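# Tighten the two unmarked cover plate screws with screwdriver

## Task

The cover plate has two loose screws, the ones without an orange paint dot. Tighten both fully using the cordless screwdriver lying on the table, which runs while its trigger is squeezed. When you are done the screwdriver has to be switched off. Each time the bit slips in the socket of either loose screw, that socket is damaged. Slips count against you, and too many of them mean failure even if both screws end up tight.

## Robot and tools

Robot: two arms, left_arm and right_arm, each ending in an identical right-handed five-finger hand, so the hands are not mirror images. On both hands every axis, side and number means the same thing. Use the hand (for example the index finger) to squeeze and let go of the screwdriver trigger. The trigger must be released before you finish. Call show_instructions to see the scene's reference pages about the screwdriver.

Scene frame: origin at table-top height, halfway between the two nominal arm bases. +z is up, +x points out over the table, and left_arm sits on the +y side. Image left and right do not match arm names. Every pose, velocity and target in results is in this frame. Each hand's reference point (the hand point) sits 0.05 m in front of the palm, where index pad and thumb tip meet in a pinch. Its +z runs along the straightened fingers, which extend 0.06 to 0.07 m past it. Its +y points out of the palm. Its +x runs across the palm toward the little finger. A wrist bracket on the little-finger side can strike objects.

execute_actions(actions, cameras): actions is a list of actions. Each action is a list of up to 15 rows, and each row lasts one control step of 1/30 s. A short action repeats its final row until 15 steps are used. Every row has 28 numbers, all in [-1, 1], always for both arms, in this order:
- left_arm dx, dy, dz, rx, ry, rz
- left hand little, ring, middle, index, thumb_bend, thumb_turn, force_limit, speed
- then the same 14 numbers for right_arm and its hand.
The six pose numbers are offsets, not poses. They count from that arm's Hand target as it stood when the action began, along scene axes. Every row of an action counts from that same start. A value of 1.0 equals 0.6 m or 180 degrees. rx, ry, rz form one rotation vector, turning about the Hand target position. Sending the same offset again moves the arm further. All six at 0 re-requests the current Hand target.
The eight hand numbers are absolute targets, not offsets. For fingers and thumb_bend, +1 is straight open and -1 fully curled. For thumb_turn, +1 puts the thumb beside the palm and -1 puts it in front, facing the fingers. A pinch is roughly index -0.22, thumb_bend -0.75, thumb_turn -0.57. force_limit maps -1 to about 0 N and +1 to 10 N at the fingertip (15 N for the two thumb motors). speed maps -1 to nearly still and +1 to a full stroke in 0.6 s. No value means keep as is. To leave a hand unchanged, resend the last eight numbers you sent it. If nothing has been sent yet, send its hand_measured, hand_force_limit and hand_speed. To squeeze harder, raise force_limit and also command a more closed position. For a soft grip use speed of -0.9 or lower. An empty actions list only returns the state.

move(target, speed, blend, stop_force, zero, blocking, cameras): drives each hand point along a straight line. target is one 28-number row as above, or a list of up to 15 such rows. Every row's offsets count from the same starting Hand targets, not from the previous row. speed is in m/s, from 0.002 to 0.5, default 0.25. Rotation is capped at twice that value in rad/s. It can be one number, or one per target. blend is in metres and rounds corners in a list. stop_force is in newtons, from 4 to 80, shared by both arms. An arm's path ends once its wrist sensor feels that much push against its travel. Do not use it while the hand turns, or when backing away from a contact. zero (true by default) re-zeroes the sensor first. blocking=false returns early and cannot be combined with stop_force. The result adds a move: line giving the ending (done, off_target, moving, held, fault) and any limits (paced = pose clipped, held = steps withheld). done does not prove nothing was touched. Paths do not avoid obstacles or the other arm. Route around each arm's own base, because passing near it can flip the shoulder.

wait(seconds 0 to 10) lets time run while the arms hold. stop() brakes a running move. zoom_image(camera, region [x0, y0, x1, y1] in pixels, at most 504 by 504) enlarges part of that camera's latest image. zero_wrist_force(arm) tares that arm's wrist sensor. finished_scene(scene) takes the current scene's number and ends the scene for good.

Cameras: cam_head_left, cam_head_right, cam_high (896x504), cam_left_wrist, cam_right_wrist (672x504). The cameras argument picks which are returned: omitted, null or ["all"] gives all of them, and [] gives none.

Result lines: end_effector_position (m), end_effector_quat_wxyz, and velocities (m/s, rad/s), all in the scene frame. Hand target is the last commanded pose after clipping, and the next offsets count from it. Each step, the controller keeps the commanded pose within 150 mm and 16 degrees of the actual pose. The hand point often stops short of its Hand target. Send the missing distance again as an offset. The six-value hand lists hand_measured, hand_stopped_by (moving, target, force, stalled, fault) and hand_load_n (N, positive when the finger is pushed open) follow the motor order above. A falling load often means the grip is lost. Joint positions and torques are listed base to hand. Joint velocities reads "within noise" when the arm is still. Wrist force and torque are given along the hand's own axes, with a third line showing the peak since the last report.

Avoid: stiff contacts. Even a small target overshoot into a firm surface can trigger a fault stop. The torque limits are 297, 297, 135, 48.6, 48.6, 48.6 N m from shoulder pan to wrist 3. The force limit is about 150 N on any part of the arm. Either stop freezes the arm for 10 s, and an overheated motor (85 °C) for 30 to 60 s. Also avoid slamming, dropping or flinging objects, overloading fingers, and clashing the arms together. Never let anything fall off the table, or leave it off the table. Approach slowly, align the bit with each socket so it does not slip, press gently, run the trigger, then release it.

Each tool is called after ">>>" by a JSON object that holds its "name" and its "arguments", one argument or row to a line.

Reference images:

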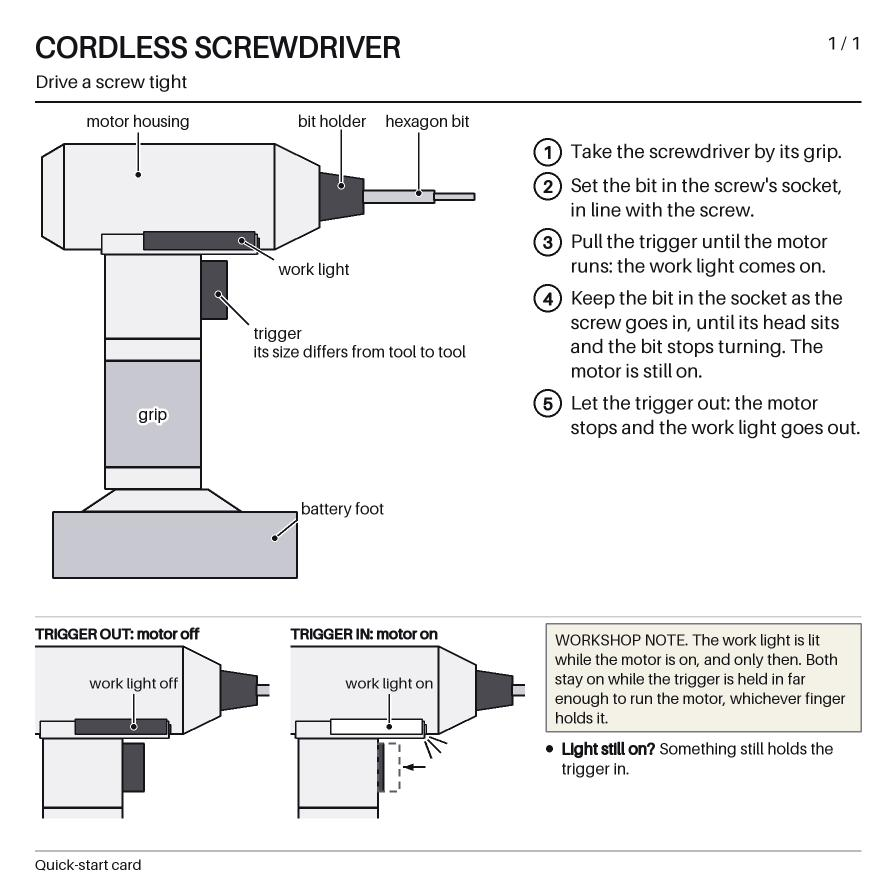

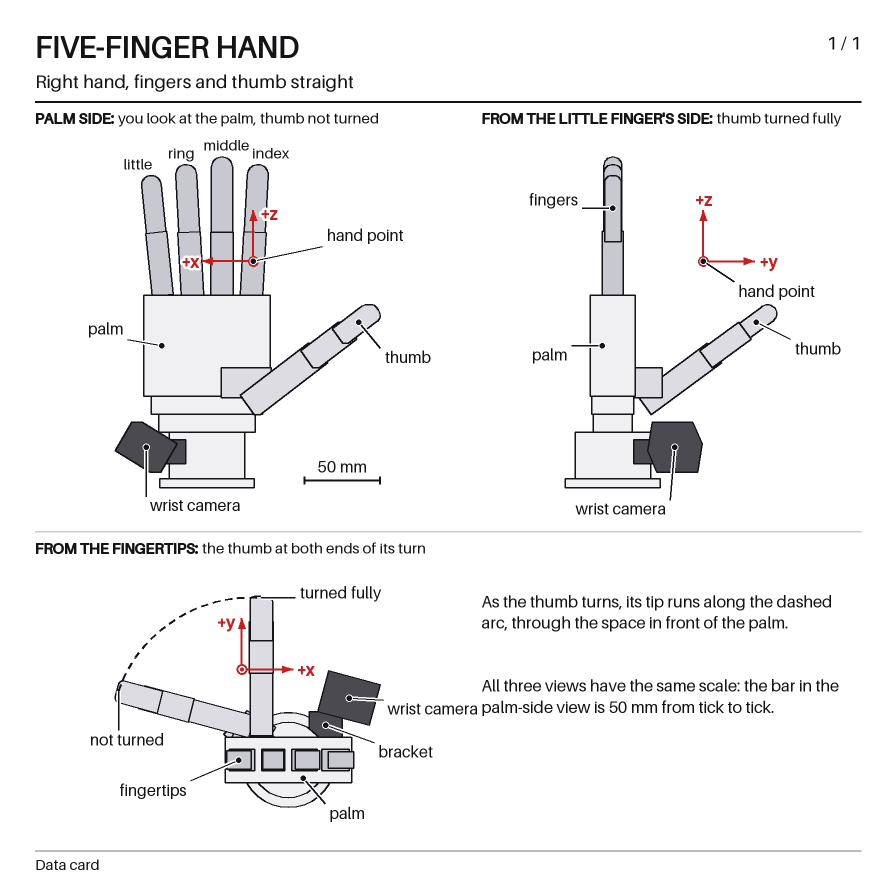

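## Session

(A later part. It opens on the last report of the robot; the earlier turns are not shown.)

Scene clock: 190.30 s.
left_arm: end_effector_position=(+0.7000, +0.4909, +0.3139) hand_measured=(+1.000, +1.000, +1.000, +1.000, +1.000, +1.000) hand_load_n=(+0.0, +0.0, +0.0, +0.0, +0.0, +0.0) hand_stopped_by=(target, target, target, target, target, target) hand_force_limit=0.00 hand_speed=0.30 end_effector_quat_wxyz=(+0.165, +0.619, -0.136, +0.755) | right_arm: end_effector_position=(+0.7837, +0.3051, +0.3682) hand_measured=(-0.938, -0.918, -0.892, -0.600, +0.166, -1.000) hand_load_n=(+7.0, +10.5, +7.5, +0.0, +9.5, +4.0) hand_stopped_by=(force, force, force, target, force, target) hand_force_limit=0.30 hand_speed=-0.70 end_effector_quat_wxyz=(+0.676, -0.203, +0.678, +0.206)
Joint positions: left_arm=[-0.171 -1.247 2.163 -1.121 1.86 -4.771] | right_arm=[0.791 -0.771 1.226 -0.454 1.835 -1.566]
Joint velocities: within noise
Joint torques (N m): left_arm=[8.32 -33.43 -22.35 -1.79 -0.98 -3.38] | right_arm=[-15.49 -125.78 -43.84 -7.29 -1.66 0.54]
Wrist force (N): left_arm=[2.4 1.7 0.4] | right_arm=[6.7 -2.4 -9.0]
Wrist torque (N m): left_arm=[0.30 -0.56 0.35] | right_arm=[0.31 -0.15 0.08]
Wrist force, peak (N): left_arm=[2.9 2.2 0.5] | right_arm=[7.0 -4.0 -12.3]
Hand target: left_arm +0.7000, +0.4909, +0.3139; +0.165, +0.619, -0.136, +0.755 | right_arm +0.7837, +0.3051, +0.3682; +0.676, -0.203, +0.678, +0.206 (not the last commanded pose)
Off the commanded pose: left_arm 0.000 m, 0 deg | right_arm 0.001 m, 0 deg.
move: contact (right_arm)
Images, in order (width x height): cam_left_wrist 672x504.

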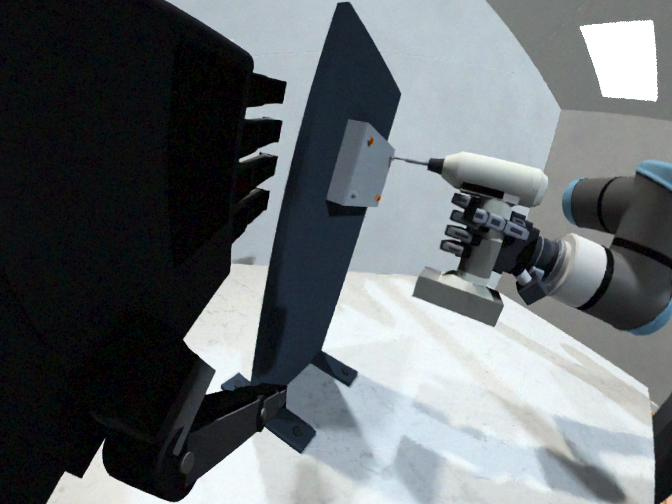

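>>> {"name": "move", "arguments": {
  "target": [0,0,0,0,0,0,1,1,1,1,1,1,0,0.3, 0.0009,-0.0014,0,0,0,0,-0.98,-0.98,-1,-0.6,-0.98,-1,0.3,-0.7],
  "speed": 0.005,
  "cameras": []
}}

>>> {"name": "move", "arguments": {
  "target": [0,0,0,0,0,0,1,1,1,1,1,1,0,0.3, 0.0009,-0.0014,0,0,0,0,-0.98,-0.98,-1,-0.6,-0.98,-1,0.3,-0.7],
  "speed": 0.005,
  "cameras": []
}}

>>> {"name": "move", "arguments": {
  "target": [0,0,0,0,0,0,1,1,1,1,1,1,0,0.3, 0.0009,-0.0014,0,0,0,0,-0.98,-0.98,-1,-0.6,-0.98,-1,0.3,-0.7],
  "speed": 0.005,
  "cameras": []
}}

Scene clock: 191.27 s.
left_arm: end_effector_position=(+0.7000, +0.4909, +0.3139) hand_measured=(+1.000, +1.000, +1.000, +1.000, +1.000, +1.000) hand_load_n=(+0.0, +0.0, +0.0, +0.0, +0.0, +0.0) hand_stopped_by=(target, target, target, target, target, target) hand_force_limit=0.00 hand_speed=0.30 end_effector_quat_wxyz=(+0.165, +0.619, -0.136, +0.755) | right_arm: end_effector_position=(+0.7843, +0.3042, +0.3682) hand_measured=(-0.938, -0.918, -0.892, -0.600, +0.166, -1.000) hand_load_n=(+7.0, +10.0, +7.5, +0.0, +9.5, +4.5) hand_stopped_by=(force, force, force, target, force, target) hand_force_limit=0.30 hand_speed=-0.70 end_effector_quat_wxyz=(+0.676, -0.203, +0.678, +0.206)
Joint positions: left_arm=[-0.171 -1.247 2.163 -1.121 1.86 -4.771] | right_arm=[0.79 -0.772 1.227 -0.454 1.834 -1.566]
Joint velocities: within noise
Joint torques (N m): left_arm=[7.64 -33.52 -18.9 -1.48 -0.99 -3.5] | right_arm=[-15.34 -123.45 -41.05 -6.67 -0.69 0.4]
Wrist force (N): left_arm=[2.7 1.9 0.6] | right_arm=[6.3 -0.1 -4.3]
Wrist torque (N m): left_arm=[0.32 -0.61 0.37] | right_arm=[-0.21 -0.02 -0.04]
Wrist force, peak (N): left_arm=[2.8 2.0 0.7] | right_arm=[7.5 -2.2 -9.7]
Hand target: left_arm +0.7000, +0.4909, +0.3139; +0.165, +0.619, -0.136, +0.755 | right_arm +0.7843, +0.3043, +0.3682; +0.676, -0.203, +0.678, +0.206
Off the commanded pose: left_arm 0.000 m, 0 deg | right_arm 0.000 m, 0 deg.
move: done
No camera images: "cameras" was empty.

Scene clock: 191.97 s.
left_arm: end_effector_position=(+0.7000, +0.4909, +0.3139) hand_measured=(+1.000, +1.000, +1.000, +1.000, +1.000, +1.000) hand_load_n=(+0.0, +0.0, +0.0, +0.5, +0.0, +0.0) hand_stopped_by=(target, target, target, target, target, target) hand_force_limit=0.00 hand_speed=0.30 end_effector_quat_wxyz=(+0.165, +0.619, -0.136, +0.755) | right_arm: end_effector_position=(+0.7848, +0.3034, +0.3682) hand_measured=(-0.938, -0.918, -0.892, -0.600, +0.166, -1.000) hand_load_n=(+7.0, +10.0, +7.5, +0.0, +9.5, +4.5) hand_stopped_by=(force, force, force, target, force, target) hand_force_limit=0.30 hand_speed=-0.70 end_effector_quat_wxyz=(+0.676, -0.203, +0.678, +0.206)
Joint positions: left_arm=[-0.171 -1.247 2.163 -1.121 1.86 -4.771] | right_arm=[0.789 -0.772 1.228 -0.455 1.833 -1.566]
Joint velocities: within noise
Joint torques (N m): left_arm=[8.04 -36.14 -18.63 -1.11 -0.89 -3.16] | right_arm=[-11.89 -122.71 -40.92 -6.39 -0.91 0.14]
Wrist force (N): left_arm=[2.7 1.9 0.6] | right_arm=[6.3 -0.2 -2.1]
Wrist torque (N m): left_arm=[0.33 -0.60 0.37] | right_arm=[-0.18 -0.09 0.00]
Wrist force, peak (N): left_arm=[2.9 2.2 0.5] | right_arm=[6.7 0.4 -4.1]
Hand target: left_arm +0.7000, +0.4909, +0.3139; +0.165, +0.619, -0.136, +0.755 | right_arm +0.7848, +0.3034, +0.3682; +0.676, -0.203, +0.678, +0.206
Off the commanded pose: left_arm 0.000 m, 0 deg | right_arm 0.000 m, 0 deg.
move: done
No camera images: "cameras" was empty.

Scene clock: 192.67 s.
left_arm: end_effector_position=(+0.7000, +0.4909, +0.3139) hand_measured=(+1.000, +1.000, +1.000, +1.000, +1.000, +1.000) hand_load_n=(+0.0, +0.0, +0.0, +0.0, +0.0, +0.0) hand_stopped_by=(target, target, target, target, target, target) hand_force_limit=0.00 hand_speed=0.30 end_effector_quat_wxyz=(+0.165, +0.619, -0.136, +0.755) | right_arm: end_effector_position=(+0.7854, +0.3026, +0.3682) hand_measured=(-0.938, -0.918, -0.892, -0.600, +0.166, -1.000) hand_load_n=(+7.0, +10.0, +7.5, +0.0, +9.0, +4.5) hand_stopped_by=(force, force, force, target, force, target) hand_force_limit=0.30 hand_speed=-0.70 end_effector_quat_wxyz=(+0.676, -0.203, +0.678, +0.206)
Joint positions: left_arm=[-0.171 -1.247 2.163 -1.121 1.86 -4.771] | right_arm=[0.788 -0.773 1.23 -0.455 1.832 -1.566]
Joint velocities: within noise
Joint torques (N m): left_arm=[9.45 -34.12 -16.16 -0.54 -1.05 -3.89] | right_arm=[-12.76 -123.34 -40.63 -6.4 -1.06 -0.11]
Wrist force (N): left_arm=[2.8 1.6 0.5] | right_arm=[6.2 -0.2 -1.1]
Wrist torque (N m): left_arm=[0.29 -0.61 0.37] | right_arm=[-0.16 -0.01 0.00]
Wrist force, peak (N): left_arm=[3.0 2.0 0.3] | right_arm=[6.6 -0.4 -2.0]
Hand target: left_arm +0.7000, +0.4909, +0.3139; +0.165, +0.619, -0.136, +0.755 | right_arm +0.7854, +0.3026, +0.3682; +0.676, -0.203, +0.678, +0.206
Off the commanded pose: left_arm 0.000 m, 0 deg | right_arm 0.000 m, 0 deg.
move: done
No camera images: "cameras" was empty.

>>> {"name": "move", "arguments": {
  "target": [0,0,0,0,0,0,1,1,1,1,1,1,0,0.3, 0.0055,0.0038,0,0,0,0,-0.98,-0.98,-1,-0.6,-0.98,-1,0.3,-0.7],
  "speed": 0.004,
  "stop_force": 4,
  "cameras": ["cam_left_wrist"]
}}

>>> {"name": "zoom_image", "arguments": {
  "camera": "cam_left_wrist",
  "region": [382, 147, 412, 171]
}}

Scene clock: 194.00 s.
left_arm: end_effector_position=(+0.7000, +0.4909, +0.3139) hand_measured=(+1.000, +1.000, +1.000, +1.000, +1.000, +1.000) hand_load_n=(+0.0, +0.0, +0.0, +0.0, +0.0, +0.0) hand_stopped_by=(target, target, target, target, target, target) hand_force_limit=0.00 hand_speed=0.30 end_effector_quat_wxyz=(+0.165, +0.619, -0.136, +0.755) | right_arm: end_effector_position=(+0.7854, +0.3026, +0.3682) hand_measured=(-0.938, -0.918, -0.892, -0.600, +0.166, -1.000) hand_load_n=(+6.5, +10.0, +8.0, +0.0, +9.0, +5.0) hand_stopped_by=(force, force, force, target, force, target) hand_force_limit=0.30 hand_speed=-0.70 end_effector_quat_wxyz=(+0.676, -0.203, +0.678, +0.206)
Joint positions: left_arm=[-0.171 -1.247 2.163 -1.121 1.86 -4.771] | right_arm=[0.788 -0.773 1.23 -0.455 1.832 -1.566]
Joint velocities: within noise
Joint torques (N m): left_arm=[5.23 -37.95 -17.03 0 -1.05 -3.43] | right_arm=[-9.18 -126 -40.63 -7 -0.35 -0.46]
Wrist force (N): left_arm=[2.9 2.0 0.9] | right_arm=[6.7 -0.2 -4.2]
Wrist torque (N m): left_arm=[0.32 -0.64 0.39] | right_arm=[-0.03 -0.07 0.02]
Wrist force, peak (N): left_arm=[2.9 2.0 0.9] | right_arm=[7.2 -1.0 -11.3]
Hand target: left_arm +0.7000, +0.4909, +0.3139; +0.165, +0.619, -0.136, +0.755 | right_arm +0.7854, +0.3026, +0.3682; +0.676, -0.203, +0.678, +0.206 (not the last commanded pose)
Off the commanded pose: left_arm 0.000 m, 0 deg | right_arm 0.004 m, 0 deg.
move: contact (right_arm)
Images, in order (width x height): cam_left_wrist 672x504.

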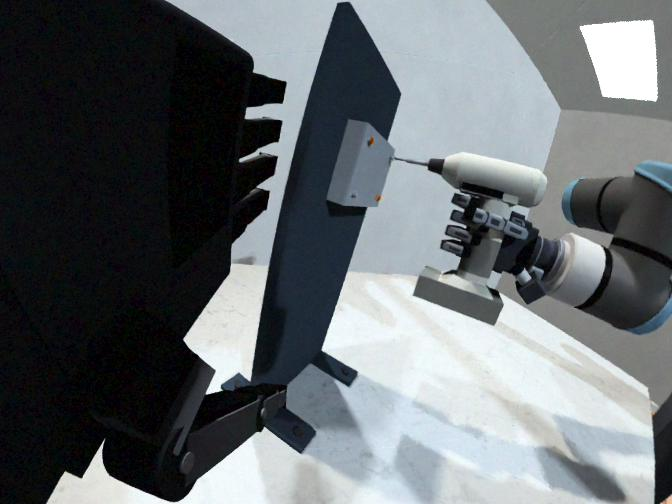

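Scaled by 16.800 from the camera's 672x504 image, which has a finer 960x720 frame.

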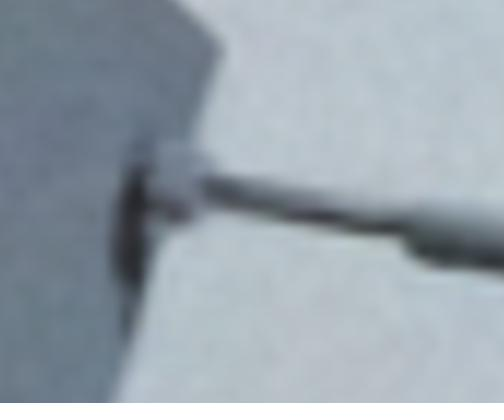

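>>> {"name": "move", "arguments": {
  "target": [-0.115,-0.148,0.19,0.0117,0.0625,0.1593,1,1,1,1,1,1,0,0.3, -0.0165,-0.0113,0,0,0,0,-0.98,-0.98,-1,-0.6,-0.98,-1,0.3,-0.7],
  "speed": 0.15,
  "cameras": ["cam_left_wrist"]
}}

>>> {"name": "zoom_image", "arguments": {
  "camera": "cam_left_wrist",
  "region": [380, 195, 404, 216]
}}

>>> {"name": "zoom_image", "arguments": {
  "camera": "cam_left_wrist",
  "region": [375, 190, 425, 230]
}}

Scene clock: 197.13 s.
left_arm: end_effector_position=(+0.6310, +0.4020, +0.4281) hand_measured=(+1.000, +1.000, +1.000, +1.000, +1.000, +1.000) hand_load_n=(+0.0, +0.0, +0.0, +0.0, +0.0, +0.0) hand_stopped_by=(target, target, target, target, target, target) hand_force_limit=0.00 hand_speed=0.30 end_effector_quat_wxyz=(-0.025, +0.707, +0.024, +0.707) | right_arm: end_effector_position=(+0.7755, +0.2958, +0.3683) hand_measured=(-0.938, -0.918, -0.892, -0.600, +0.166, -1.000) hand_load_n=(+7.0, +10.5, +8.0, +0.0, +9.0, +4.5) hand_stopped_by=(force, force, force, target, force, target) hand_force_limit=0.30 hand_speed=-0.70 end_effector_quat_wxyz=(+0.676, -0.203, +0.678, +0.206)
Joint positions: left_arm=[-0.657 -1.62 2.203 -0.582 0.878 -4.711] | right_arm=[0.791 -0.79 1.261 -0.47 1.835 -1.566]
Joint velocities: within noise
Joint torques (N m): left_arm=[-13.81 -18.81 -22.84 -1.49 -1.88 3.5] | right_arm=[10.63 -109.92 -50.66 -3.89 1.69 0.44]
Wrist force (N): left_arm=[2.5 1.6 0.2] | right_arm=[6.3 -0.6 -0.9]
Wrist torque (N m): left_arm=[0.36 -0.53 0.35] | right_arm=[-0.20 -0.01 -0.01]
Wrist force, peak (N): left_arm=[3.6 2.2 -0.4] | right_arm=[6.9 -0.4 -4.0]
Hand target: left_arm +0.6310, +0.4021, +0.4279; -0.025, +0.707, +0.024, +0.706 | right_arm +0.7755, +0.2958, +0.3682; +0.676, -0.203, +0.678, +0.206
Off the commanded pose: left_arm 0.000 m, 0 deg | right_arm 0.000 m, 0 deg.
move: done
Images, in order (width x height): cam_left_wrist 672x504.

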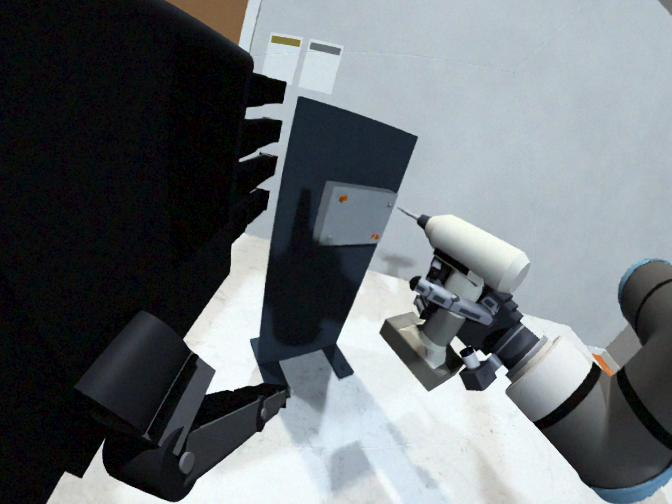

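Scaled by 21.000 from the camera's 672x504 image, which has a finer 960x720 frame.

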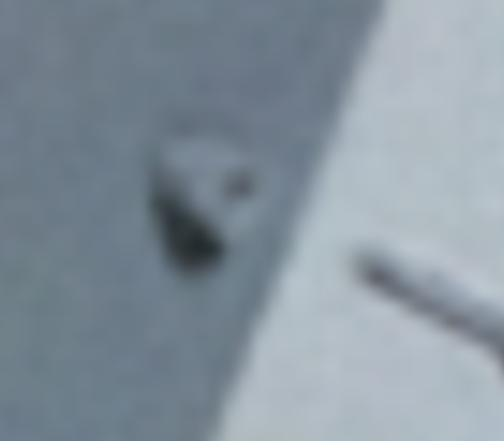

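Scaled by 10.080 from the camera's 672x504 image, which has a finer 960x720 frame.

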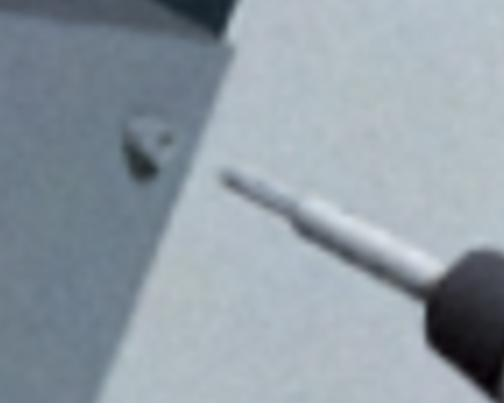

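>>> {"name": "move", "arguments": {
  "target": [0,0,0,0,0,0,1,1,1,1,1,1,0,0.3, 0.0118,0.0135,0.0006,0,0,0,-0.98,-0.98,-1,-0.6,-0.98,-1,0.3,-0.7],
  "speed": 0.03,
  "cameras": []
}}

>>> {"name": "move", "arguments": {
  "target": [0,0,0,0,0,0,1,1,1,1,1,1,0,0.3, 0.0055,0.0038,0,0,0,0,-0.98,-0.98,-1,-0.6,-0.98,-1,0.3,-0.7],
  "speed": 0.005,
  "stop_force": 4,
  "cameras": ["cam_left_wrist"]
}}

>>> {"name": "zoom_image", "arguments": {
  "camera": "cam_left_wrist",
  "region": [380, 195, 404, 216]
}}

Scene clock: 198.67 s.
left_arm: end_effector_position=(+0.6310, +0.4021, +0.4279) hand_measured=(+1.000, +1.000, +1.000, +1.000, +1.000, +1.000) hand_load_n=(+0.0, +0.0, +0.0, +0.0, +0.0, +0.0) hand_stopped_by=(target, target, target, target, target, target) hand_force_limit=0.00 hand_speed=0.30 end_effector_quat_wxyz=(-0.025, +0.707, +0.024, +0.706) | right_arm: end_effector_position=(+0.7826, +0.3040, +0.3685) hand_measured=(-0.938, -0.918, -0.892, -0.600, +0.166, -1.000) hand_load_n=(+7.0, +10.0, +7.5, +0.0, +9.5, +5.0) hand_stopped_by=(force, force, force, target, force, target) hand_force_limit=0.30 hand_speed=-0.70 end_effector_quat_wxyz=(+0.676, -0.203, +0.678, +0.206)
Joint positions: left_arm=[-0.657 -1.62 2.203 -0.582 0.878 -4.711] | right_arm=[0.791 -0.774 1.23 -0.455 1.835 -1.566]
Joint velocities: within noise
Joint torques (N m): left_arm=[-11.06 -11.55 -26.89 0.1 -1.32 3.5] | right_arm=[1.05 -124.31 -39.1 -6.16 0.48 0.94]
Wrist force (N): left_arm=[2.6 1.7 0.2] | right_arm=[6.6 0.0 -0.3]
Wrist torque (N m): left_arm=[0.37 -0.55 0.35] | right_arm=[-0.15 -0.06 0.03]
Wrist force, peak (N): left_arm=[3.0 1.5 0.3] | right_arm=[6.8 -0.3 -0.6]
Hand target: left_arm +0.6310, +0.4021, +0.4279; -0.025, +0.707, +0.024, +0.706 | right_arm +0.7826, +0.3039, +0.3686; +0.676, -0.203, +0.678, +0.206
Off the commanded pose: left_arm 0.000 m, 0 deg | right_arm 0.000 m, 0 deg.
move: done
No camera images: "cameras" was empty.

Scene clock: 200.00 s.
left_arm: end_effector_position=(+0.6310, +0.4021, +0.4279) hand_measured=(+1.000, +1.000, +1.000, +1.000, +1.000, +1.000) hand_load_n=(+0.0, +0.0, +0.0, +0.0, +0.0, +0.0) hand_stopped_by=(target, target, target, target, target, target) hand_force_limit=0.00 hand_speed=0.30 end_effector_quat_wxyz=(-0.025, +0.707, +0.024, +0.706) | right_arm: end_effector_position=(+0.7838, +0.3048, +0.3686) hand_measured=(-0.938, -0.918, -0.892, -0.600, +0.166, -1.000) hand_load_n=(+7.0, +10.0, +7.5, +0.0, +9.5, +4.5) hand_stopped_by=(force, force, force, target, force, target) hand_force_limit=0.30 hand_speed=-0.70 end_effector_quat_wxyz=(+0.676, -0.203, +0.678, +0.206)
Joint positions: left_arm=[-0.657 -1.62 2.203 -0.582 0.878 -4.711] | right_arm=[0.79 -0.772 1.226 -0.454 1.834 -1.566]
Joint velocities: within noise
Joint torques (N m): left_arm=[-7.88 -11.43 -29.07 -2.79 0.29 4.03] | right_arm=[9.44 -125.27 -41.03 -6.47 1.36 0.69]
Wrist force (N): left_arm=[2.5 1.9 0.5] | right_arm=[7.1 -0.4 -3.7]
Wrist torque (N m): left_arm=[0.39 -0.54 0.36] | right_arm=[-0.09 -0.13 0.04]
Wrist force, peak (N): left_arm=[2.8 2.0 0.3] | right_arm=[7.6 -1.2 -12.2]
Hand target: left_arm +0.6310, +0.4021, +0.4279; -0.025, +0.707, +0.024, +0.706 | right_arm +0.7838, +0.3048, +0.3686; +0.676, -0.203, +0.678, +0.206 (not the last commanded pose)
Off the commanded pose: left_arm 0.000 m, 0 deg | right_arm 0.003 m, 0 deg.
move: contact (right_arm)
Images, in order (width x height): cam_left_wrist 672x504.

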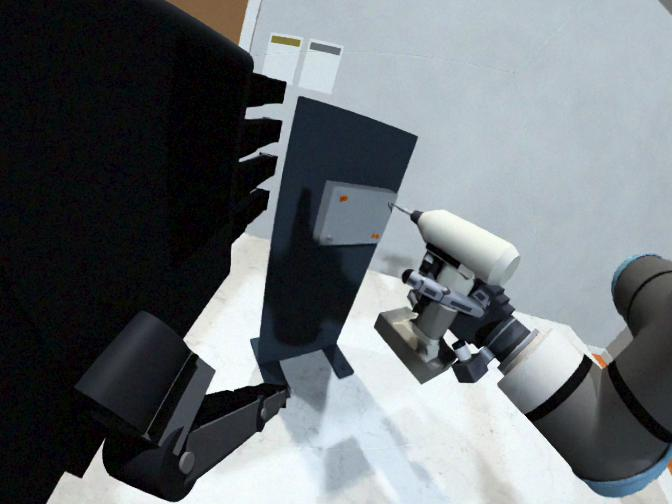

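Scaled by 21.000 from the camera's 672x504 image, which has a finer 960x720 frame.

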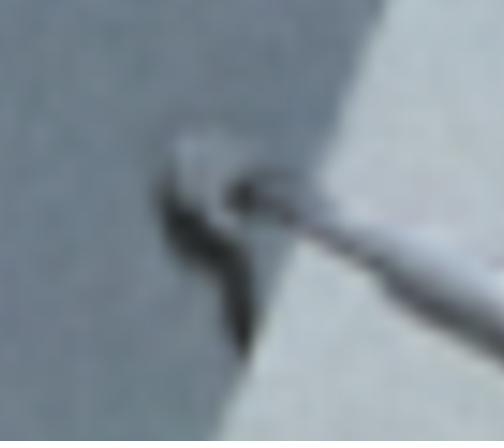

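>>> {"name": "move", "arguments": {
  "target": [0,0,0,0,0,0,1,1,1,1,1,1,0,0.3, -0.0003,-0.0002,0.0025,0,0,0,-0.98,-0.98,-1,-0.6,-0.98,-1,0.3,-0.7],
  "speed": 0.003,
  "stop_force": 4,
  "cameras": ["cam_left_wrist"]
}}

>>> {"name": "zoom_image", "arguments": {
  "camera": "cam_left_wrist",
  "region": [380, 195, 404, 216]
}}

Scene clock: 201.37 s.
left_arm: end_effector_position=(+0.6310, +0.4021, +0.4279) hand_measured=(+1.000, +1.000, +1.000, +1.000, +1.000, +1.000) hand_load_n=(+0.0, +0.0, -0.5, +0.0, +0.0, +0.0) hand_stopped_by=(target, target, target, target, target, target) hand_force_limit=0.00 hand_speed=0.30 end_effector_quat_wxyz=(-0.025, +0.707, +0.024, +0.706) | right_arm: end_effector_position=(+0.7836, +0.3047, +0.3702) hand_measured=(-0.938, -0.918, -0.892, -0.600, +0.166, -1.000) hand_load_n=(+7.0, +10.0, +8.0, +0.0, +9.5, +4.5) hand_stopped_by=(force, force, force, target, force, target) hand_force_limit=0.30 hand_speed=-0.70 end_effector_quat_wxyz=(+0.676, -0.203, +0.678, +0.206)
Joint positions: left_arm=[-0.657 -1.62 2.203 -0.582 0.878 -4.711] | right_arm=[0.791 -0.773 1.226 -0.452 1.834 -1.566]
Joint velocities: within noise
Joint torques (N m): left_arm=[-7.5 -14.53 -30.91 -4.99 1.07 3.77] | right_arm=[13.9 -116.78 -49.23 -3.48 1.65 0.7]
Wrist force (N): left_arm=[2.4 1.3 0.0] | right_arm=[6.4 -1.0 -1.1]
Wrist torque (N m): left_arm=[0.32 -0.50 0.33] | right_arm=[-0.24 -0.01 -0.01]
Wrist force, peak (N): left_arm=[2.8 1.8 0.1] | right_arm=[6.8 -0.7 -3.0]
Hand target: left_arm +0.6310, +0.4021, +0.4279; -0.025, +0.707, +0.024, +0.706 | right_arm +0.7836, +0.3047, +0.3701; +0.676, -0.203, +0.678, +0.206
Off the commanded pose: left_arm 0.000 m, 0 deg | right_arm 0.000 m, 0 deg.
move: done
Images, in order (width x height): cam_left_wrist 672x504.

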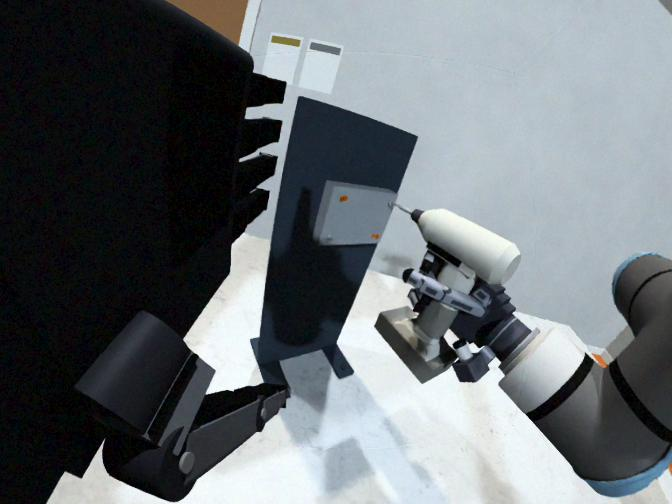

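Scaled by 21.000 from the camera's 672x504 image, which has a finer 960x720 frame.

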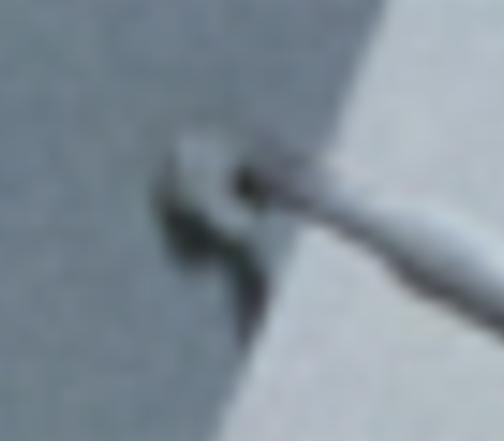

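>>> {"name": "move", "arguments": {
  "target": [
    [0,0,0,0,0,0,1,1,1,1,1,1,0,0.3, -0.0007,-0.0005,0,0,0,0,-0.98,-0.98,-1,-0.6,-0.98,-1,0.3,-0.7],
    [0,0,0,0,0,0,1,1,1,1,1,1,0,0.3, -0.0012,0.0002,-0.0009,0,0,0,-0.98,-0.98,-1,-0.6,-0.98,-1,0.3,-0.7]
  ],
  "speed": 0.02,
  "cameras": []
}}

>>> {"name": "move", "arguments": {
  "target": [0,0,0,0,0,0,1,1,1,1,1,1,0,0.3, 0.0085,0.0058,0,0,0,0,-0.98,-0.98,-1,-0.6,-0.98,-1,0.3,-0.7],
  "speed": 0.005,
  "stop_force": 5,
  "cameras": ["cam_left_wrist"]
}}

>>> {"name": "zoom_image", "arguments": {
  "camera": "cam_left_wrist",
  "region": [380, 195, 404, 216]
}}

Scene clock: 203.03 s.
left_arm: end_effector_position=(+0.6310, +0.4021, +0.4279) hand_measured=(+1.000, +1.000, +1.000, +1.000, +1.000, +1.000) hand_load_n=(-0.5, +0.0, +0.0, +0.0, +0.0, +0.0) hand_stopped_by=(target, target, target, target, target, target) hand_force_limit=0.00 hand_speed=0.30 end_effector_quat_wxyz=(-0.025, +0.707, +0.024, +0.706) | right_arm: end_effector_position=(+0.7829, +0.3048, +0.3696) hand_measured=(-0.938, -0.918, -0.892, -0.600, +0.166, -1.000) hand_load_n=(+7.0, +10.0, +7.5, +0.0, +9.0, +5.0) hand_stopped_by=(force, force, force, target, force, target) hand_force_limit=0.30 hand_speed=-0.70 end_effector_quat_wxyz=(+0.676, -0.203, +0.678, +0.206)
Joint positions: left_arm=[-0.657 -1.62 2.203 -0.582 0.878 -4.711] | right_arm=[0.791 -0.773 1.227 -0.453 1.835 -1.566]
Joint velocities: within noise
Joint torques (N m): left_arm=[-3.02 -14.27 -34.09 -4.57 0.75 3.93] | right_arm=[12.79 -107.05 -50.75 -6.36 2.03 0.55]
Wrist force (N): left_arm=[2.4 1.6 0.2] | right_arm=[6.5 -0.3 -0.9]
Wrist torque (N m): left_arm=[0.36 -0.51 0.34] | right_arm=[-0.15 -0.02 0.02]
Wrist force, peak (N): left_arm=[3.0 1.8 0.1] | right_arm=[6.8 -0.4 -0.9]
Hand target: left_arm +0.6310, +0.4021, +0.4279; -0.025, +0.707, +0.024, +0.706 | right_arm +0.7829, +0.3048, +0.3696; +0.676, -0.203, +0.678, +0.206
Off the commanded pose: left_arm 0.000 m, 0 deg | right_arm 0.000 m, 0 deg.
move: done
No camera images: "cameras" was empty.

Scene clock: 204.23 s.
left_arm: end_effector_position=(+0.6310, +0.4021, +0.4279) hand_measured=(+1.000, +1.000, +1.000, +1.000, +1.000, +1.000) hand_load_n=(+0.0, +0.0, +0.0, +0.0, +0.0, +0.0) hand_stopped_by=(target, target, target, target, target, target) hand_force_limit=0.00 hand_speed=0.30 end_effector_quat_wxyz=(-0.025, +0.707, +0.024, +0.706) | right_arm: end_effector_position=(+0.7834, +0.3054, +0.3696) hand_measured=(-0.938, -0.918, -0.892, -0.600, +0.166, -1.000) hand_load_n=(+6.5, +10.0, +7.5, +0.0, +9.5, +4.0) hand_stopped_by=(force, force, force, target, force, target) hand_force_limit=0.30 hand_speed=-0.70 end_effector_quat_wxyz=(+0.676, -0.203, +0.678, +0.206)
Joint positions: left_arm=[-0.657 -1.62 2.203 -0.582 0.878 -4.711] | right_arm=[0.791 -0.772 1.225 -0.452 1.835 -1.566]
Joint velocities: within noise
Joint torques (N m): left_arm=[-2.09 -13.44 -37.13 -4.22 0.46 4.29] | right_arm=[12.19 -124.92 -41.15 -6.63 1.17 0.58]
Wrist force (N): left_arm=[2.5 1.6 0.6] | right_arm=[6.9 -0.6 -3.2]
Wrist torque (N m): left_arm=[0.33 -0.54 0.35] | right_arm=[-0.12 -0.10 0.03]
Wrist force, peak (N): left_arm=[2.9 1.5 0.2] | right_arm=[7.0 -1.2 -12.1]
Hand target: left_arm +0.6310, +0.4021, +0.4279; -0.025, +0.707, +0.024, +0.706 | right_arm +0.7834, +0.3054, +0.3696; +0.676, -0.203, +0.678, +0.206 (not the last commanded pose)
Off the commanded pose: left_arm 0.000 m, 0 deg | right_arm 0.005 m, 0 deg.
move: contact (right_arm)
Images, in order (width x height): cam_left_wrist 672x504.

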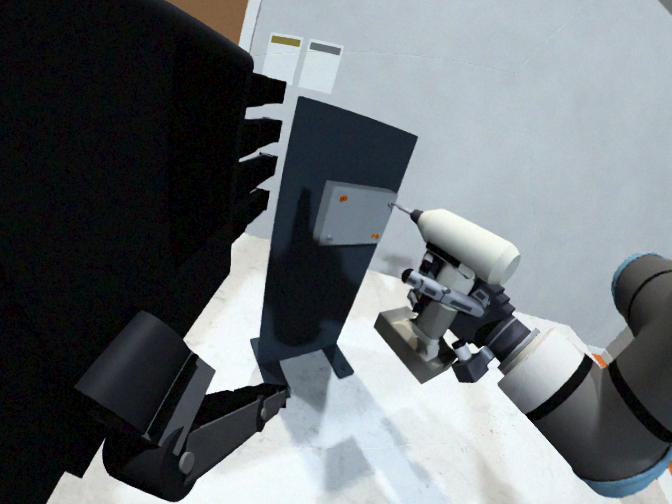

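Scaled by 21.000 from the camera's 672x504 image, which has a finer 960x720 frame.

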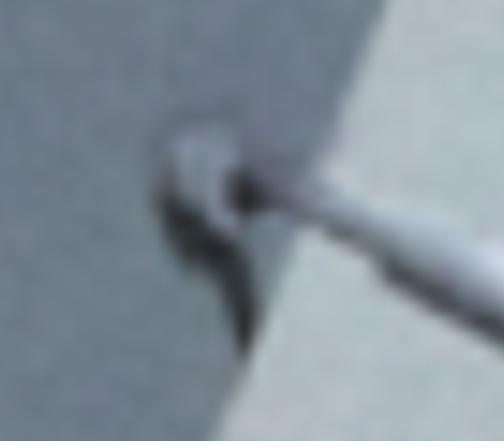

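>>> {"name": "move", "arguments": {
  "target": [0,0,0,0,0,0,1,1,1,1,1,1,0,0.3, 0.0055,0.0038,0,0,0,0,-0.98,-0.98,-1,-0.6,-0.98,-1,0.3,-0.7],
  "speed": 0.004,
  "stop_force": 8,
  "cameras": []
}}

>>> {"name": "wait", "arguments": {
  "seconds": 0.5,
  "cameras": []
}}

Scene clock: 205.20 s.
left_arm: end_effector_position=(+0.6310, +0.4021, +0.4279) hand_measured=(+1.000, +1.000, +1.000, +1.000, +1.000, +1.000) hand_load_n=(+0.0, +0.0, +0.0, +0.0, +0.0, +0.0) hand_stopped_by=(target, target, target, target, target, target) hand_force_limit=0.00 hand_speed=0.30 end_effector_quat_wxyz=(-0.025, +0.707, +0.024, +0.706) | right_arm: end_effector_position=(+0.7835, +0.3055, +0.3697) hand_measured=(-0.938, -0.918, -0.892, -0.600, +0.166, -1.000) hand_load_n=(+7.5, +10.0, +7.5, +0.0, +9.5, +4.0) hand_stopped_by=(force, force, force, target, force, target) hand_force_limit=0.30 hand_speed=-0.70 end_effector_quat_wxyz=(+0.676, -0.203, +0.678, +0.206)
Joint positions: left_arm=[-0.657 -1.62 2.203 -0.582 0.878 -4.711] | right_arm=[0.791 -0.772 1.225 -0.452 1.835 -1.566]
Joint velocities: within noise
Joint torques (N m): left_arm=[3.57 -13.84 -38.21 -4.14 0.82 3.53] | right_arm=[8.81 -126.56 -41.92 -7.16 0.02 0.59]
Wrist force (N): left_arm=[2.5 1.6 0.1] | right_arm=[6.7 -0.4 -6.7]
Wrist torque (N m): left_arm=[0.37 -0.53 0.35] | right_arm=[0.10 -0.05 0.03]
Wrist force, peak (N): left_arm=[2.7 2.0 0.5] | right_arm=[8.0 -1.6 -15.5]
Hand target: left_arm +0.6310, +0.4021, +0.4279; -0.025, +0.707, +0.024, +0.706 | right_arm +0.7835, +0.3055, +0.3697; +0.676, -0.203, +0.678, +0.206 (not the last commanded pose)
Off the commanded pose: left_arm 0.000 m, 0 deg | right_arm 0.004 m, 0 deg.
move: contact (right_arm)
No camera images: "cameras" was empty.

Scene clock: 205.70 s.
left_arm: end_effector_position=(+0.6310, +0.4021, +0.4279) hand_measured=(+1.000, +1.000, +1.000, +1.000, +1.000, +1.000) hand_load_n=(+0.0, +0.0, +0.0, +0.0, +0.0, +0.0) hand_stopped_by=(target, target, target, target, target, target) hand_force_limit=0.00 hand_speed=0.30 end_effector_quat_wxyz=(-0.025, +0.707, +0.024, +0.706) | right_arm: end_effector_position=(+0.7835, +0.3055, +0.3697) hand_measured=(-0.938, -0.918, -0.892, -0.600, +0.166, -1.000) hand_load_n=(+7.0, +10.0, +7.5, +0.0, +10.0, +4.0) hand_stopped_by=(force, force, force, target, force, target) hand_force_limit=0.30 hand_speed=-0.70 end_effector_quat_wxyz=(+0.676, -0.203, +0.678, +0.206)
Joint positions: left_arm=[-0.657 -1.62 2.203 -0.582 0.878 -4.711] | right_arm=[0.791 -0.772 1.225 -0.452 1.835 -1.566]
Joint velocities: within noise
Joint torques (N m): left_arm=[3.09 -12.5 -39.29 -3.89 1.13 3.83] | right_arm=[7.08 -124.64 -42.64 -6.78 0.19 0.41]
Wrist force (N): left_arm=[2.1 1.6 0.2] | right_arm=[6.9 -0.8 -5.8]
Wrist torque (N m): left_arm=[0.36 -0.46 0.32] | right_arm=[0.00 -0.09 0.03]
Wrist force, peak (N): left_arm=[2.7 2.0 0.0] | right_arm=[7.3 -1.1 -6.6]
Hand target: left_arm +0.6310, +0.4021, +0.4279; -0.025, +0.707, +0.024, +0.706 | right_arm +0.7835, +0.3055, +0.3697; +0.676, -0.203, +0.678, +0.206 (not the last commanded pose)
Off the commanded pose: left_arm 0.000 m, 0 deg | right_arm 0.004 m, 0 deg.
wait: 0.50 s; at rest by 0.17 s
No camera images: "cameras" was empty.

>>> {"name": "move", "arguments": {
  "target": [
    [0,0,0,0,0,0,1,1,1,1,1,1,0,0.3, 0.00047,-0.00069,0,0,0,0,-0.98,-0.98,-1,-0.6,-0.98,-1,0.3,-0.7],
    [0,0,0,0,0,0,1,1,1,1,1,1,0,0.3, 0.00047,-0.00069,-0.00083,0,0,0,-0.98,-0.98,-1,-0.6,-0.98,-1,0.3,-0.7],
    [0,0,0,0,0,0,1,1,1,1,1,1,0,0.3, -0.00047,0.00069,-0.00083,0,0,0,-0.98,-0.98,-1,-0.6,-0.98,-1,0.3,-0.7],
    [0,0,0,0,0,0,1,1,1,1,1,1,0,0.3, -0.00047,0.00069,0.00083,0,0,0,-0.98,-0.98,-1,-0.6,-0.98,-1,0.3,-0.7],
    [0,0,0,0,0,0,1,1,1,1,1,1,0,0.3, 0.00047,-0.00069,0.00083,0,0,0,-0.98,-0.98,-1,-0.6,-0.98,-1,0.3,-0.7],
    [0,0,0,0,0,0,1,1,1,1,1,1,0,0.3, 0.00094,-0.00138,0.00083,0,0,0,-0.98,-0.98,-1,-0.6,-0.98,-1,0.3,-0.7],
    [0,0,0,0,0,0,1,1,1,1,1,1,0,0.3, 0.00094,-0.00138,-0.0016,0,0,0,-0.98,-0.98,-1,-0.6,-0.98,-1,0.3,-0.7],
    [0,0,0,0,0,0,1,1,1,1,1,1,0,0.3, -0.00094,0.00138,-0.0016,0,0,0,-0.98,-0.98,-1,-0.6,-0.98,-1,0.3,-0.7],
    [0,0,0,0,0,0,1,1,1,1,1,1,0,0.3, -0.00094,0.00138,0.0016,0,0,0,-0.98,-0.98,-1,-0.6,-0.98,-1,0.3,-0.7]
  ],
  "speed": 0.004,
  "stop_force": 5,
  "cameras": ["cam_left_wrist"]
}}

>>> {"name": "zoom_image", "arguments": {
  "camera": "cam_left_wrist",
  "region": [380, 195, 404, 216]
}}

Scene clock: 209.17 s.
left_arm: end_effector_position=(+0.6310, +0.4021, +0.4279) hand_measured=(+1.000, +1.000, +1.000, +1.000, +1.000, +1.000) hand_load_n=(+0.0, +0.0, +0.0, +0.0, +0.0, +0.0) hand_stopped_by=(target, target, target, target, target, target) hand_force_limit=0.00 hand_speed=0.30 end_effector_quat_wxyz=(-0.025, +0.707, +0.024, +0.706) | right_arm: end_effector_position=(+0.7829, +0.3063, +0.3707) hand_measured=(-0.938, -0.918, -0.892, -0.600, +0.166, -1.000) hand_load_n=(+7.0, +10.5, +7.5, +0.0, +9.5, +4.5) hand_stopped_by=(force, force, force, target, force, target) hand_force_limit=0.30 hand_speed=-0.70 end_effector_quat_wxyz=(+0.676, -0.203, +0.678, +0.206)
Joint positions: left_arm=[-0.657 -1.62 2.203 -0.582 0.878 -4.711] | right_arm=[0.792 -0.772 1.223 -0.45 1.836 -1.566]
Joint velocities: within noise
Joint torques (N m): left_arm=[7.65 -13.22 -44.6 -3.42 1.29 3.35] | right_arm=[0.4 -120.65 -46.27 -4.8 -0.32 0.49]
Wrist force (N): left_arm=[2.7 1.5 0.3] | right_arm=[6.8 -0.4 -3.3]
Wrist torque (N m): left_arm=[0.34 -0.55 0.35] | right_arm=[-0.09 -0.08 0.03]
Wrist force, peak (N): left_arm=[3.0 1.8 0.1] | right_arm=[6.6 -3.2 -11.5]
Hand target: left_arm +0.6310, +0.4021, +0.4279; -0.025, +0.707, +0.024, +0.706 | right_arm +0.7829, +0.3063, +0.3706; +0.676, -0.203, +0.678, +0.206
Off the commanded pose: left_arm 0.000 m, 0 deg | right_arm 0.000 m, 0 deg.
move: done
Images, in order (width x height): cam_left_wrist 672x504.

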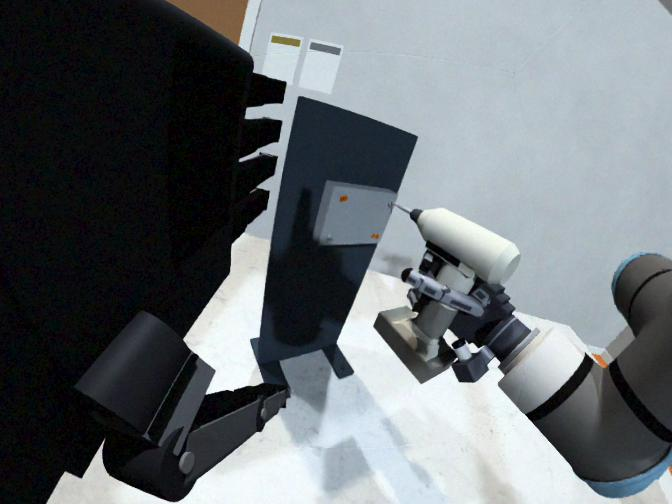

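Scaled by 21.000 from the camera's 672x504 image, which has a finer 960x720 frame.

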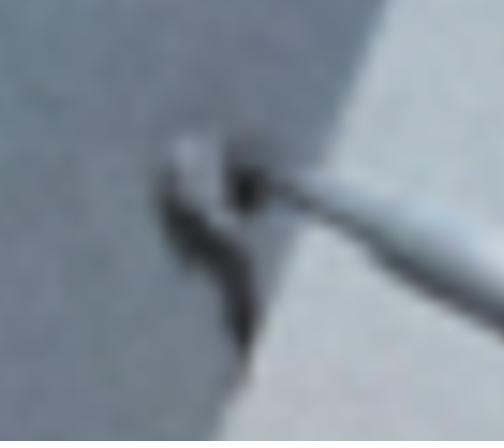

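>>> {"name": "move", "arguments": {
  "target": [0,0,0,0,0,0,1,1,1,1,1,1,0,0.3, -0.0055,-0.0038,0,0,0,0,-0.98,-0.98,-1,-0.6,-0.98,-1,0.3,-0.7],
  "speed": 0.03,
  "cameras": ["cam_left_wrist"]
}}

>>> {"name": "zoom_image", "arguments": {
  "camera": "cam_left_wrist",
  "region": [380, 195, 404, 216]
}}

>>> {"name": "move", "arguments": {
  "target": [0,0,0,0,0,0,1,1,1,1,1,1,0,0.3, -0.0055,-0.0038,0,0,0,0,-0.98,-0.98,-1,-0.6,-0.98,-1,0.3,-0.7],
  "speed": 0.03,
  "cameras": ["cam_left_wrist"]
}}

>>> {"name": "zoom_image", "arguments": {
  "camera": "cam_left_wrist",
  "region": [380, 195, 404, 216]
}}

Scene clock: 210.47 s.
left_arm: end_effector_position=(+0.6310, +0.4021, +0.4279) hand_measured=(+1.000, +1.000, +1.000, +1.000, +1.000, +1.000) hand_load_n=(+0.0, +0.0, +0.0, -0.5, +0.0, +0.0) hand_stopped_by=(target, target, target, target, target, target) hand_force_limit=0.00 hand_speed=0.30 end_effector_quat_wxyz=(-0.025, +0.707, +0.024, +0.706) | right_arm: end_effector_position=(+0.7796, +0.3040, +0.3706) hand_measured=(-0.938, -0.918, -0.892, -0.600, +0.166, -1.000) hand_load_n=(+7.0, +10.5, +8.0, +0.0, +9.0, +4.5) hand_stopped_by=(force, force, force, target, force, target) hand_force_limit=0.30 hand_speed=-0.70 end_effector_quat_wxyz=(+0.676, -0.203, +0.678, +0.206)
Joint positions: left_arm=[-0.657 -1.62 2.203 -0.582 0.878 -4.711] | right_arm=[0.793 -0.778 1.234 -0.455 1.837 -1.566]
Joint velocities: within noise
Joint torques (N m): left_arm=[5.23 -13.73 -47.33 -2.92 0.36 3.56] | right_arm=[12.05 -111.63 -49.53 -5.08 1.7 0.81]
Wrist force (N): left_arm=[2.5 1.4 0.2] | right_arm=[6.8 -0.5 -0.9]
Wrist torque (N m): left_arm=[0.34 -0.52 0.34] | right_arm=[-0.19 -0.08 0.03]
Wrist force, peak (N): left_arm=[2.8 1.8 0.7] | right_arm=[7.1 -0.6 -3.6]
Hand target: left_arm +0.6310, +0.4021, +0.4279; -0.025, +0.707, +0.024, +0.706 | right_arm +0.7796, +0.3040, +0.3706; +0.676, -0.203, +0.678, +0.206
Off the commanded pose: left_arm 0.000 m, 0 deg | right_arm 0.000 m, 0 deg.
move: done
Images, in order (width x height): cam_left_wrist 672x504.

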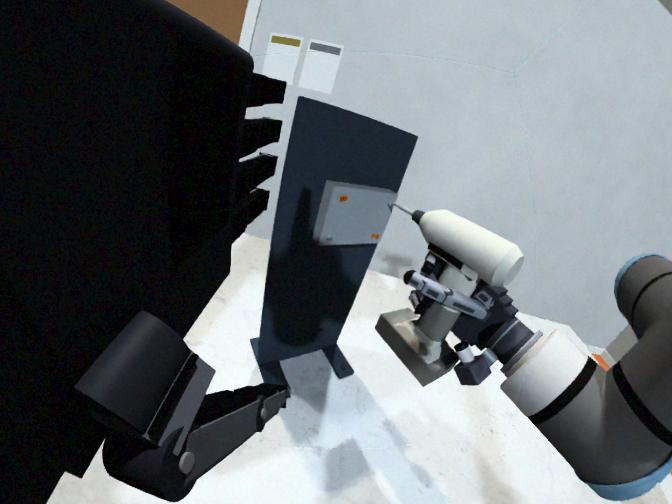

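Scaled by 21.000 from the camera's 672x504 image, which has a finer 960x720 frame.

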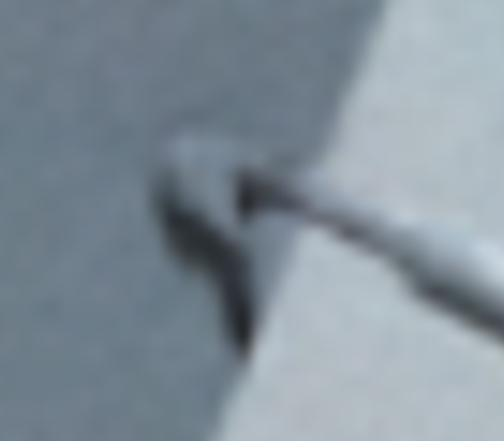

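Scene clock: 211.17 s.
left_arm: end_effector_position=(+0.6310, +0.4021, +0.4279) hand_measured=(+1.000, +1.000, +1.000, +1.000, +1.000, +1.000) hand_load_n=(+0.0, +0.0, +0.0, +0.0, +0.0, +0.0) hand_stopped_by=(target, target, target, target, target, target) hand_force_limit=0.00 hand_speed=0.30 end_effector_quat_wxyz=(-0.025, +0.707, +0.024, +0.706) | right_arm: end_effector_position=(+0.7763, +0.3017, +0.3706) hand_measured=(-0.938, -0.918, -0.892, -0.600, +0.166, -1.000) hand_load_n=(+6.5, +10.5, +8.0, +0.0, +9.0, +5.0) hand_stopped_by=(force, force, force, target, force, target) hand_force_limit=0.30 hand_speed=-0.70 end_effector_quat_wxyz=(+0.676, -0.203, +0.678, +0.206)
Joint positions: left_arm=[-0.657 -1.62 2.203 -0.582 0.878 -4.711] | right_arm=[0.794 -0.783 1.244 -0.46 1.838 -1.566]
Joint velocities: within noise
Joint torques (N m): left_arm=[6.5 -11.9 -47.9 -3.14 0.53 3.36] | right_arm=[11.32 -111.12 -49.19 -5.12 1.85 0.85]
Wrist force (N): left_arm=[2.8 1.4 0.0] | right_arm=[6.5 -0.2 -0.9]
Wrist torque (N m): left_arm=[0.33 -0.57 0.36] | right_arm=[-0.15 -0.04 0.02]
Wrist force, peak (N): left_arm=[2.7 1.7 0.2] | right_arm=[6.6 -0.4 -0.9]
Hand target: left_arm +0.6310, +0.4021, +0.4279; -0.025, +0.707, +0.024, +0.706 | right_arm +0.7763, +0.3018, +0.3706; +0.676, -0.203, +0.678, +0.206
Off the commanded pose: left_arm 0.000 m, 0 deg | right_arm 0.000 m, 0 deg.
move: done
Images, in order (width x height): cam_left_wrist 672x504.

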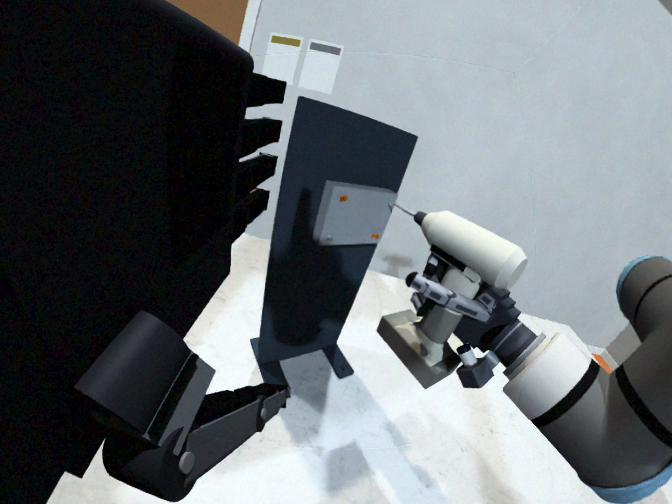

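Scaled by 21.000 from the camera's 672x504 image, which has a finer 960x720 frame.

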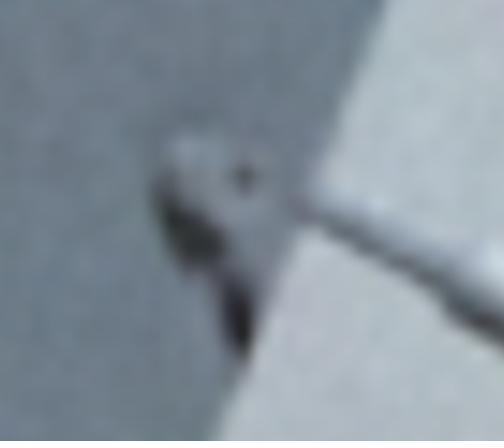

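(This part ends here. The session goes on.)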